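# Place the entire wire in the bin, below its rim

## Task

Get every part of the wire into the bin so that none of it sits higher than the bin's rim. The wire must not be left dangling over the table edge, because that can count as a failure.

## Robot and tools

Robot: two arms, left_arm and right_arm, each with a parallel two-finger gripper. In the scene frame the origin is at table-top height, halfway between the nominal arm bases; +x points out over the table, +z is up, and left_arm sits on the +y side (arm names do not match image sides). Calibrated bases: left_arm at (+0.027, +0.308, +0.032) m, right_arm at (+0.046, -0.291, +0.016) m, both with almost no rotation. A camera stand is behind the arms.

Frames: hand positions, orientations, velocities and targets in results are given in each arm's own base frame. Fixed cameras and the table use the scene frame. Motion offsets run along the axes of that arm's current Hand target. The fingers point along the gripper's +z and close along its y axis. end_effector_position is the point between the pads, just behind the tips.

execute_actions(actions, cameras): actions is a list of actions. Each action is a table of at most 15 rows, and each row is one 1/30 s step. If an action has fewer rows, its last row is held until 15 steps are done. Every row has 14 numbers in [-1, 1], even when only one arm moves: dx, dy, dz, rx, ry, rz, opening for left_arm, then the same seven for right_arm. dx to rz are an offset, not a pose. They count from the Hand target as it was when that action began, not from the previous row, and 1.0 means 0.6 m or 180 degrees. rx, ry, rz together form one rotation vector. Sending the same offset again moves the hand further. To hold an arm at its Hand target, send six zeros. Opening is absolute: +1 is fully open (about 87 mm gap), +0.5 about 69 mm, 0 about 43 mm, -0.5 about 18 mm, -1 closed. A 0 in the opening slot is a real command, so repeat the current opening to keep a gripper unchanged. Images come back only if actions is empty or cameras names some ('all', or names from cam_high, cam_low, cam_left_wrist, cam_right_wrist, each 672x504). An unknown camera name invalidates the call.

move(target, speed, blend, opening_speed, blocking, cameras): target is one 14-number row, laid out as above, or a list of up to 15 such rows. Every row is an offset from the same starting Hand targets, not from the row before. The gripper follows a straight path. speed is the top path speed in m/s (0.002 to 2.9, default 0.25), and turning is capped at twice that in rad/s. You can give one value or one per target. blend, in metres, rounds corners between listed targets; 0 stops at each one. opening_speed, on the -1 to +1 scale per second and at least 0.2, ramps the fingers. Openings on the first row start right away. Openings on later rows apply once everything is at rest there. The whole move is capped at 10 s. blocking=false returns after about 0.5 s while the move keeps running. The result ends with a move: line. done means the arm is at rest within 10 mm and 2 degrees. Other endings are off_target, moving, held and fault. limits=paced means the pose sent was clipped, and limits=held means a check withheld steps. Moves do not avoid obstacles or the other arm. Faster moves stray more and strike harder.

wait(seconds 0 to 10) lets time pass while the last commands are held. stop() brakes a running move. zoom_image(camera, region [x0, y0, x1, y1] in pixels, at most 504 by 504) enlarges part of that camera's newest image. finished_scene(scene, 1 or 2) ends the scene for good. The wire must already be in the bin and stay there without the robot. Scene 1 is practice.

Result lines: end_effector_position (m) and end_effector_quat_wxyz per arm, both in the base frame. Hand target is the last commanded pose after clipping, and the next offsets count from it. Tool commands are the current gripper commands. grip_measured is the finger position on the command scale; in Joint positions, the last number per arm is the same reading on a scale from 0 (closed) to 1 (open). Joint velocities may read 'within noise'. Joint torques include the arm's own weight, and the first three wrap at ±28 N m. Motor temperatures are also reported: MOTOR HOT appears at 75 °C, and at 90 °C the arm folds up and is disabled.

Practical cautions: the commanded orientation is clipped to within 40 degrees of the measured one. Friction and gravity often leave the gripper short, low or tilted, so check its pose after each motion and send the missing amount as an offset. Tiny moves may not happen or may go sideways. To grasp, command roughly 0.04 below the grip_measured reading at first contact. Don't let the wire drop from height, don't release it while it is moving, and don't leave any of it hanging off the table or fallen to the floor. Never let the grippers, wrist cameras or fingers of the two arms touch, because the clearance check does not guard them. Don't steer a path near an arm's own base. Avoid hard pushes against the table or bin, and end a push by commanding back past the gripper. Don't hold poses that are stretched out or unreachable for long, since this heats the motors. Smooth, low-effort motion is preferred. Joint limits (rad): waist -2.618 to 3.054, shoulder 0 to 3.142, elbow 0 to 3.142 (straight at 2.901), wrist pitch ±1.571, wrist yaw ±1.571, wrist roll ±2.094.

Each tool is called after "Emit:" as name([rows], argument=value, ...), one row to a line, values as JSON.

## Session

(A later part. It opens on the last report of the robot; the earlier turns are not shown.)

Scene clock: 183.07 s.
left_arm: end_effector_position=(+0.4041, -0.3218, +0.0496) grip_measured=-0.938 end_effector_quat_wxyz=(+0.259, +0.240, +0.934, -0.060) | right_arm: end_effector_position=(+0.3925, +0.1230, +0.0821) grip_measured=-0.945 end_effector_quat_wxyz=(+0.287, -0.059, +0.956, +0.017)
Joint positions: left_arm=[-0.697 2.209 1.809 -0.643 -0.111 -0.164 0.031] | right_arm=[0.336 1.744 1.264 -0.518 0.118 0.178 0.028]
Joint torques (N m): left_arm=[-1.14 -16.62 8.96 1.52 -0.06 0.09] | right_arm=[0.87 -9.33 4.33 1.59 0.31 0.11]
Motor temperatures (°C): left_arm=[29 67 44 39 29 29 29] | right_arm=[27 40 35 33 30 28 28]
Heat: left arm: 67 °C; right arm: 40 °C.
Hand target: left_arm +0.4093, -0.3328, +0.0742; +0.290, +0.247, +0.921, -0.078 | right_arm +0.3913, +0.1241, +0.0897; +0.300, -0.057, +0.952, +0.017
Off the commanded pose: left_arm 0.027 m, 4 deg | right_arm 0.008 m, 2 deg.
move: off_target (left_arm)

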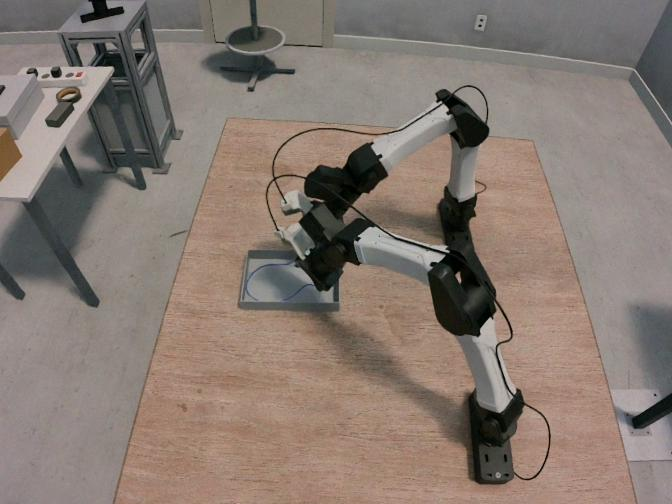

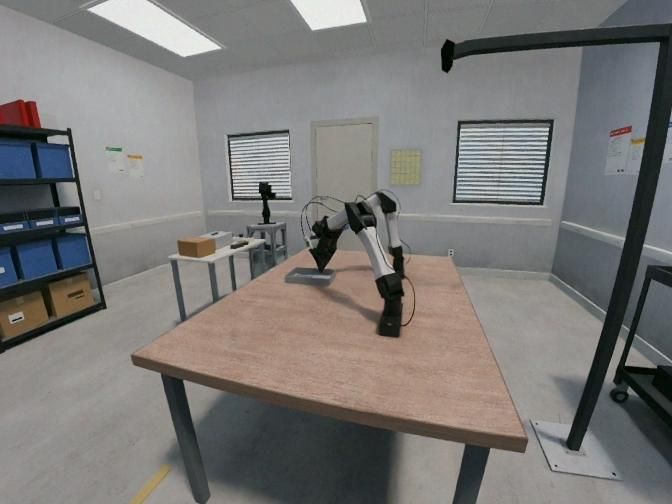

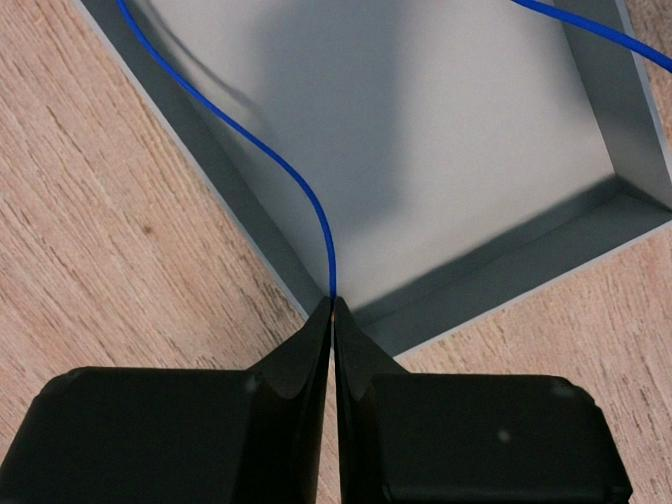

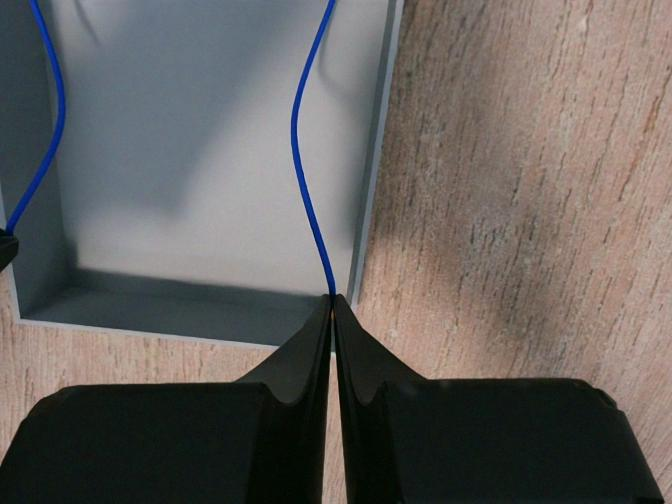

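Emit:
move([
  [0.038,0.008,0.079,0,0,0,-1,0,0,0,0,0,0,-1],
  [0.038,0.008,0.079,0,0,0,-0.6,0,0,0,0,0,0,-1],
  [-0.038,0,-0.055,0,0,0,-0.6,0,0,0,0,0,0,-1],
  [0.217,0.16,-0.255,0,0,0,-0.6,0,0,0,0,0,0,-1],
], speed=[0.1,0.1,0.1,0.25], opening_speed=0.6, cameras=["all"])

Emit:
zoom_image(camera="cam_high", region=[200, 230, 360, 330])

Emit:
zoom_image(camera="cam_low", region=[280, 250, 350, 295])

Scene clock: 205.77 s.
left_arm: end_effector_position=(+0.2885, -0.1530, +0.1224) grip_measured=-0.600 end_effector_quat_wxyz=(+0.283, +0.242, +0.925, -0.075) | right_arm: end_effector_position=(+0.3925, +0.1230, +0.0821) grip_measured=-0.945 end_effector_quat_wxyz=(+0.287, -0.059, +0.956, +0.017)
Joint positions: left_arm=[-0.48 1.38 1.059 -0.656 0.019 0.025 0.2] | right_arm=[0.336 1.744 1.264 -0.518 0.118 0.178 0.028]
Joint torques (N m): left_arm=[0.08 -6.8 7.69 1.46 0.05 0.08] | right_arm=[1.01 -9.4 4.59 1.62 0.32 0.1]
Motor temperatures (°C): left_arm=[29 76 45 39 29 29 29] | right_arm=[27 42 35 33 30 28 28]
Heat: left arm: 76 °C; right arm: 42 °C. Fold the left arm in close to its base, or ease its load, before you think long.
Hand target: left_arm +0.2891, -0.1524, +0.1249; +0.290, +0.247, +0.921, -0.078 | right_arm +0.3913, +0.1241, +0.0897; +0.300, -0.057, +0.952, +0.017
Off the commanded pose: left_arm 0.003 m, 1 deg | right_arm 0.008 m, 2 deg.
MOTOR HOT: joint 2 (shoulder) of the left arm reports 76 °C; the controller's stop level is 90 °C. To cool a motor, set the load down, stop pushing, or move to a pose that needs little force.
move: done

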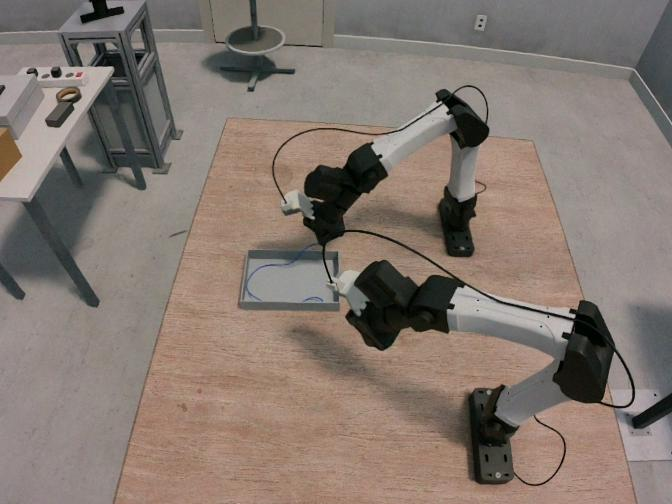

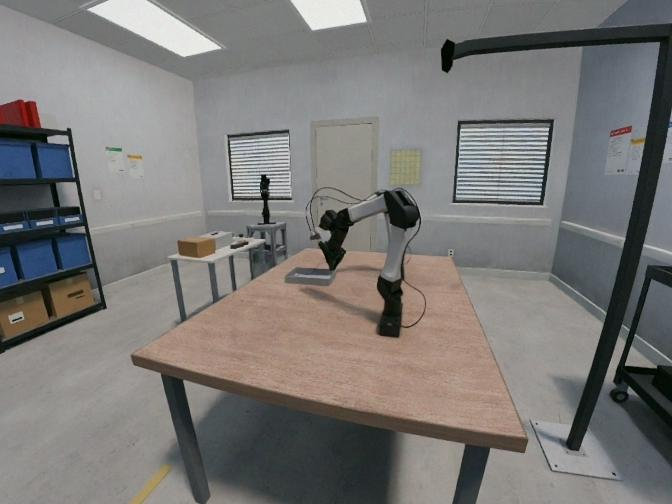

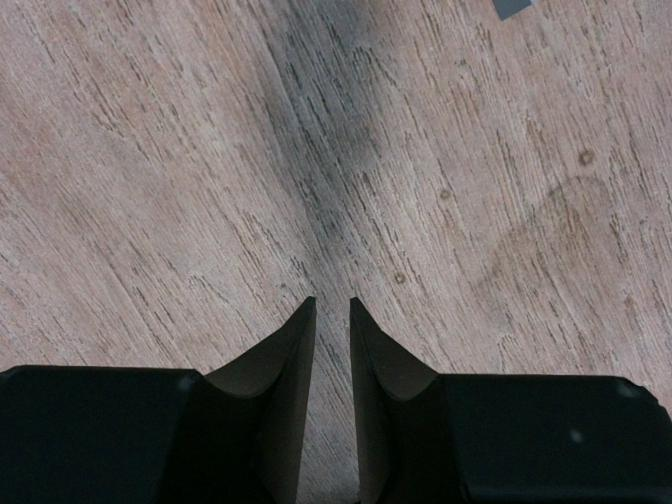

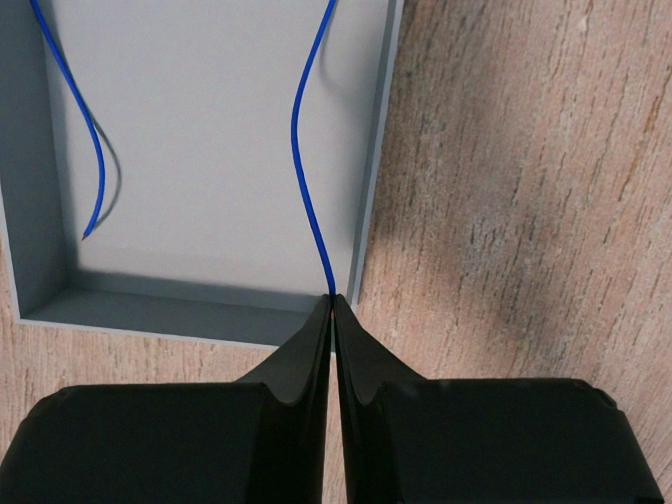

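Scaled by 3.150 from the camera's 672x504 image, which has a finer 960x720 frame.

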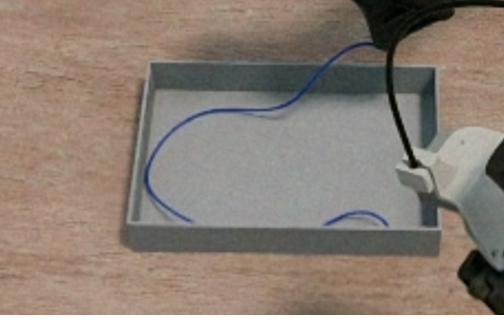

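Scaled by 7.200 from the camera's 672x504 image, which has a finer 960x720 frame.

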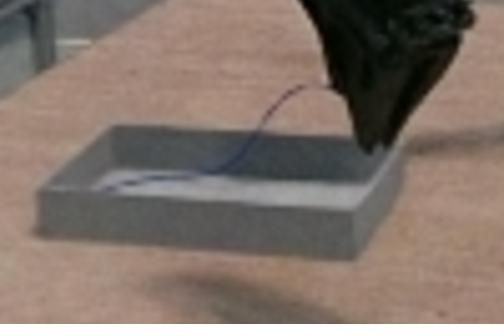

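Emit:
move(target=[0.1,0.1,-0.05,0,0,0,-0.6,0.045,0.039,0.101,-0.064,0,-0.091,-1], speed=0.12, cameras=["cam_high","cam_low","cam_right_wrist"])

Emit:
zoom_image(camera="cam_high", region=[200, 230, 360, 330])

Scene clock: 218.03 s.
left_arm: end_effector_position=(+0.2649, -0.0682, +0.1140) grip_measured=-0.600 end_effector_quat_wxyz=(+0.288, +0.241, +0.923, -0.076) | right_arm: end_effector_position=(+0.4043, +0.1489, +0.0353) grip_measured=-0.945 end_effector_quat_wxyz=(+0.302, -0.217, +0.926, +0.067)
Joint positions: left_arm=[-0.171 1.176 0.883 -0.7 0.193 0.283 0.2] | right_arm=[0.336 1.838 1.162 -0.269 -0.066 -0.103 0.028]
Joint torques (N m): left_arm=[0.14 -5.18 7.68 1.25 0.16 0.09] | right_arm=[0.08 -6.37 4.22 1.74 -0.07 -0.01]
Motor temperatures (°C): left_arm=[29 66 45 40 29 29 29] | right_arm=[27 42 35 33 30 28 28]
Heat: left arm: 66 °C; right arm: 42 °C.
Hand target: left_arm +0.2617, -0.0672, +0.1152; +0.290, +0.247, +0.921, -0.078 | right_arm +0.4012, +0.1489, +0.0247; +0.293, -0.221, +0.928, +0.070
Off the commanded pose: left_arm 0.004 m, 1 deg | right_arm 0.011 m, 1 deg.
MOTOR HOT: cleared for the motors of the left arm.
move: off_target (right_arm)
Images, in order (width x height): cam_high 672x504, cam_low 672x504, cam_right_wrist 672x504.

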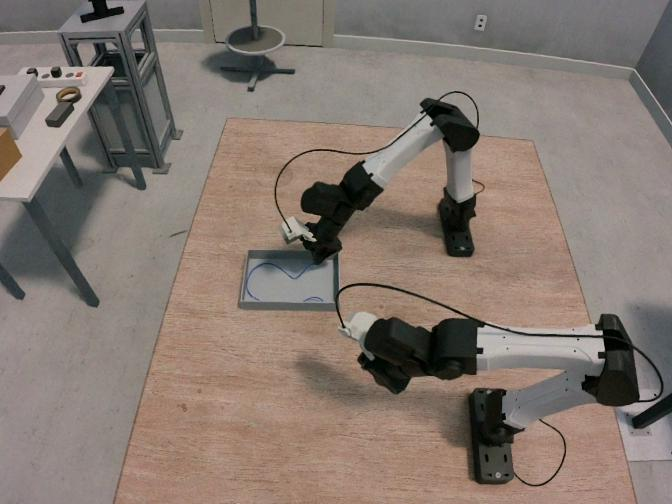

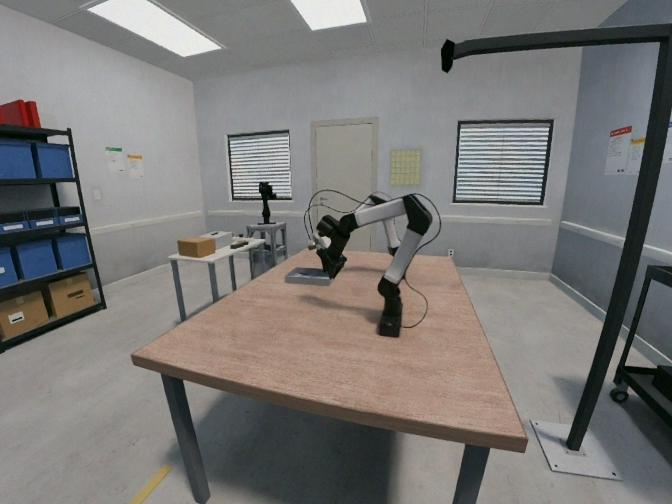

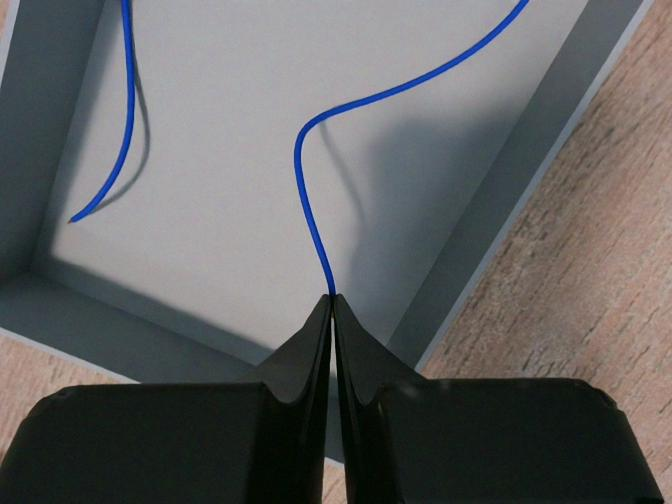

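Scaled by 3.150 from the camera's 672x504 image, which has a finer 960x720 frame.

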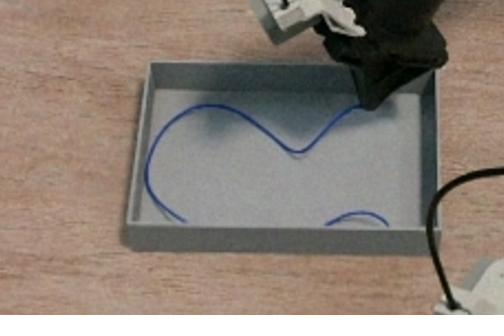

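Emit:
move([
  [0,0,0,0,0,0,-0.6,0.024,0,0.034,0,0,0,-1],
  [0,0,0,0,0,0,-0.6,0.024,0,0.034,0,0,0,-0.65],
  [0,0,0,0,0,0,-0.6,-0.048,0,-0.068,0,0,0,-0.65],
  [0,0.08,0,0,0,0,-0.6,0.113,-0.163,-0.242,0,0,0,-0.65],
], speed=[0.08,0.08,0.1,0.25], opening_speed=0.5, cameras=["all"])

Emit:
zoom_image(camera="cam_high", region=[200, 230, 360, 330])

Emit:
zoom_image(camera="cam_low", region=[280, 250, 350, 295])

Scene clock: 232.90 s.
left_arm: end_effector_position=(+0.2804, -0.0261, +0.1076) grip_measured=-0.600 end_effector_quat_wxyz=(+0.282, +0.241, +0.925, -0.077) | right_arm: end_effector_position=(+0.3270, -0.0018, +0.1048) grip_measured=-0.650 end_effector_quat_wxyz=(+0.295, -0.219, +0.928, +0.065)
Joint positions: left_arm=[0.027 1.253 0.918 -0.714 0.297 0.457 0.2] | right_arm=[-0.113 1.423 1.028 -0.64 -0.311 -0.491 0.175]
Joint torques (N m): left_arm=[0.12 -3.88 10.89 1.15 0.23 0.09] | right_arm=[-0.18 -5.9 4.66 1.35 -0.23 -0.03]
Motor temperatures (°C): left_arm=[29 57 45 40 29 29 28] | right_arm=[27 40 35 33 30 28 28]
Heat: left arm: 57 °C; right arm: 40 °C.
Hand target: left_arm +0.2856, -0.0257, +0.1151; +0.289, +0.247, +0.921, -0.078 | right_arm +0.3215, -0.0012, +0.1047; +0.293, -0.221, +0.928, +0.070
Off the commanded pose: left_arm 0.009 m, 1 deg | right_arm 0.006 m, 1 deg.
move: done; target 2's new opening was sent with right_arm's hand 0.014 m and 2 deg from that target

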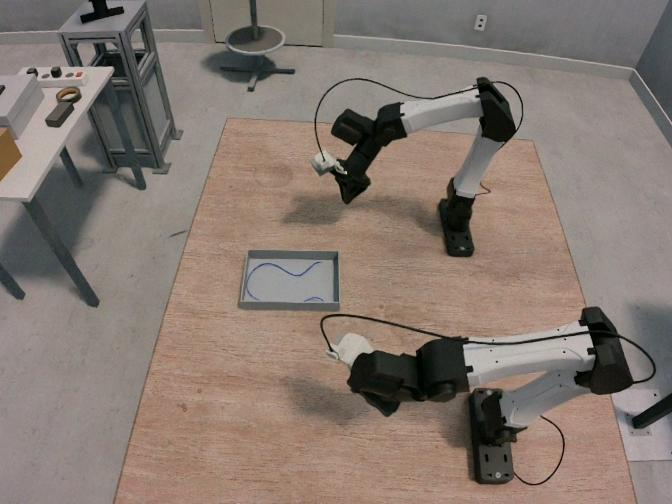

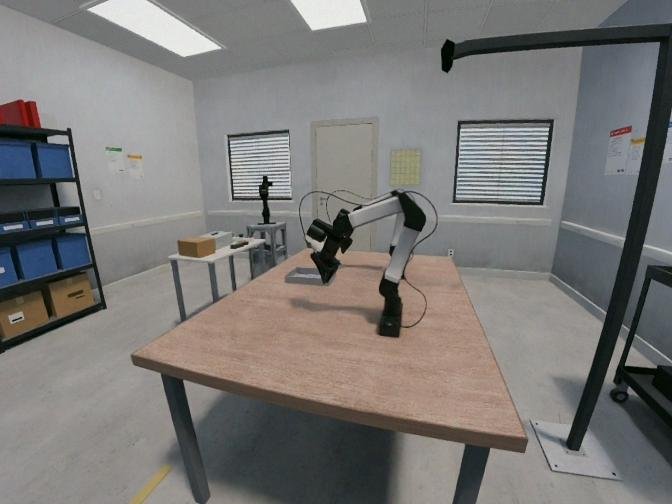

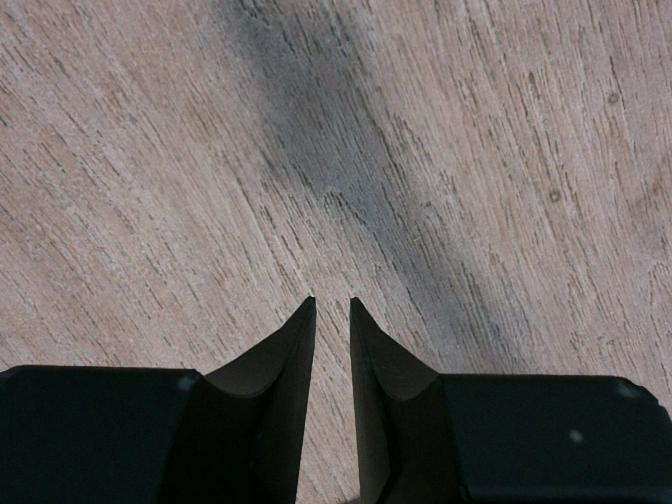

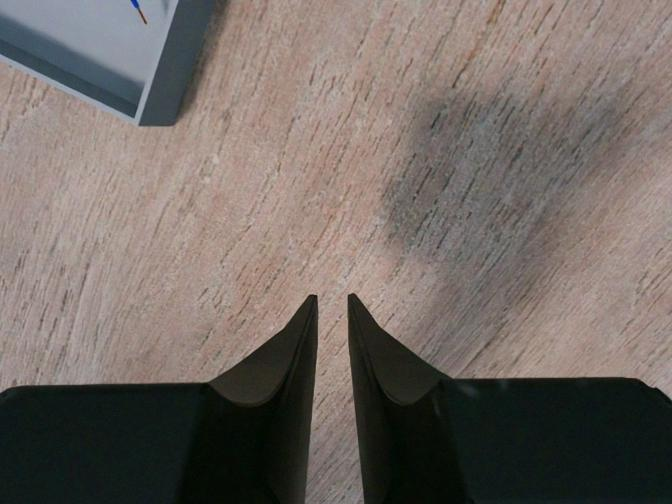

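Scaled by 3.150 from the camera's 672x504 image, which has a finer 960x720 frame.

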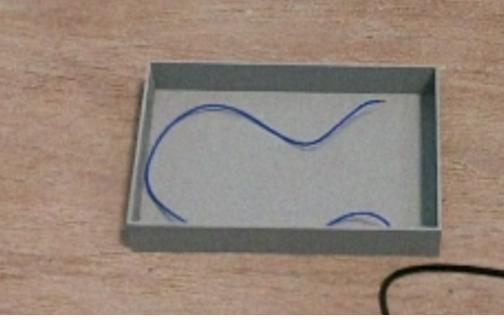

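Scaled by 7.200 from the camera's 672x504 image, which has a finer 960x720 frame.

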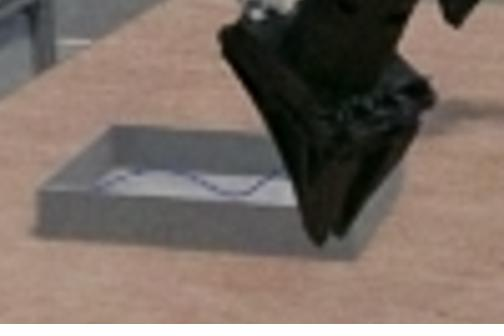

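Emit:
finished_scene(scene=2)

The scene is finished: the task was done.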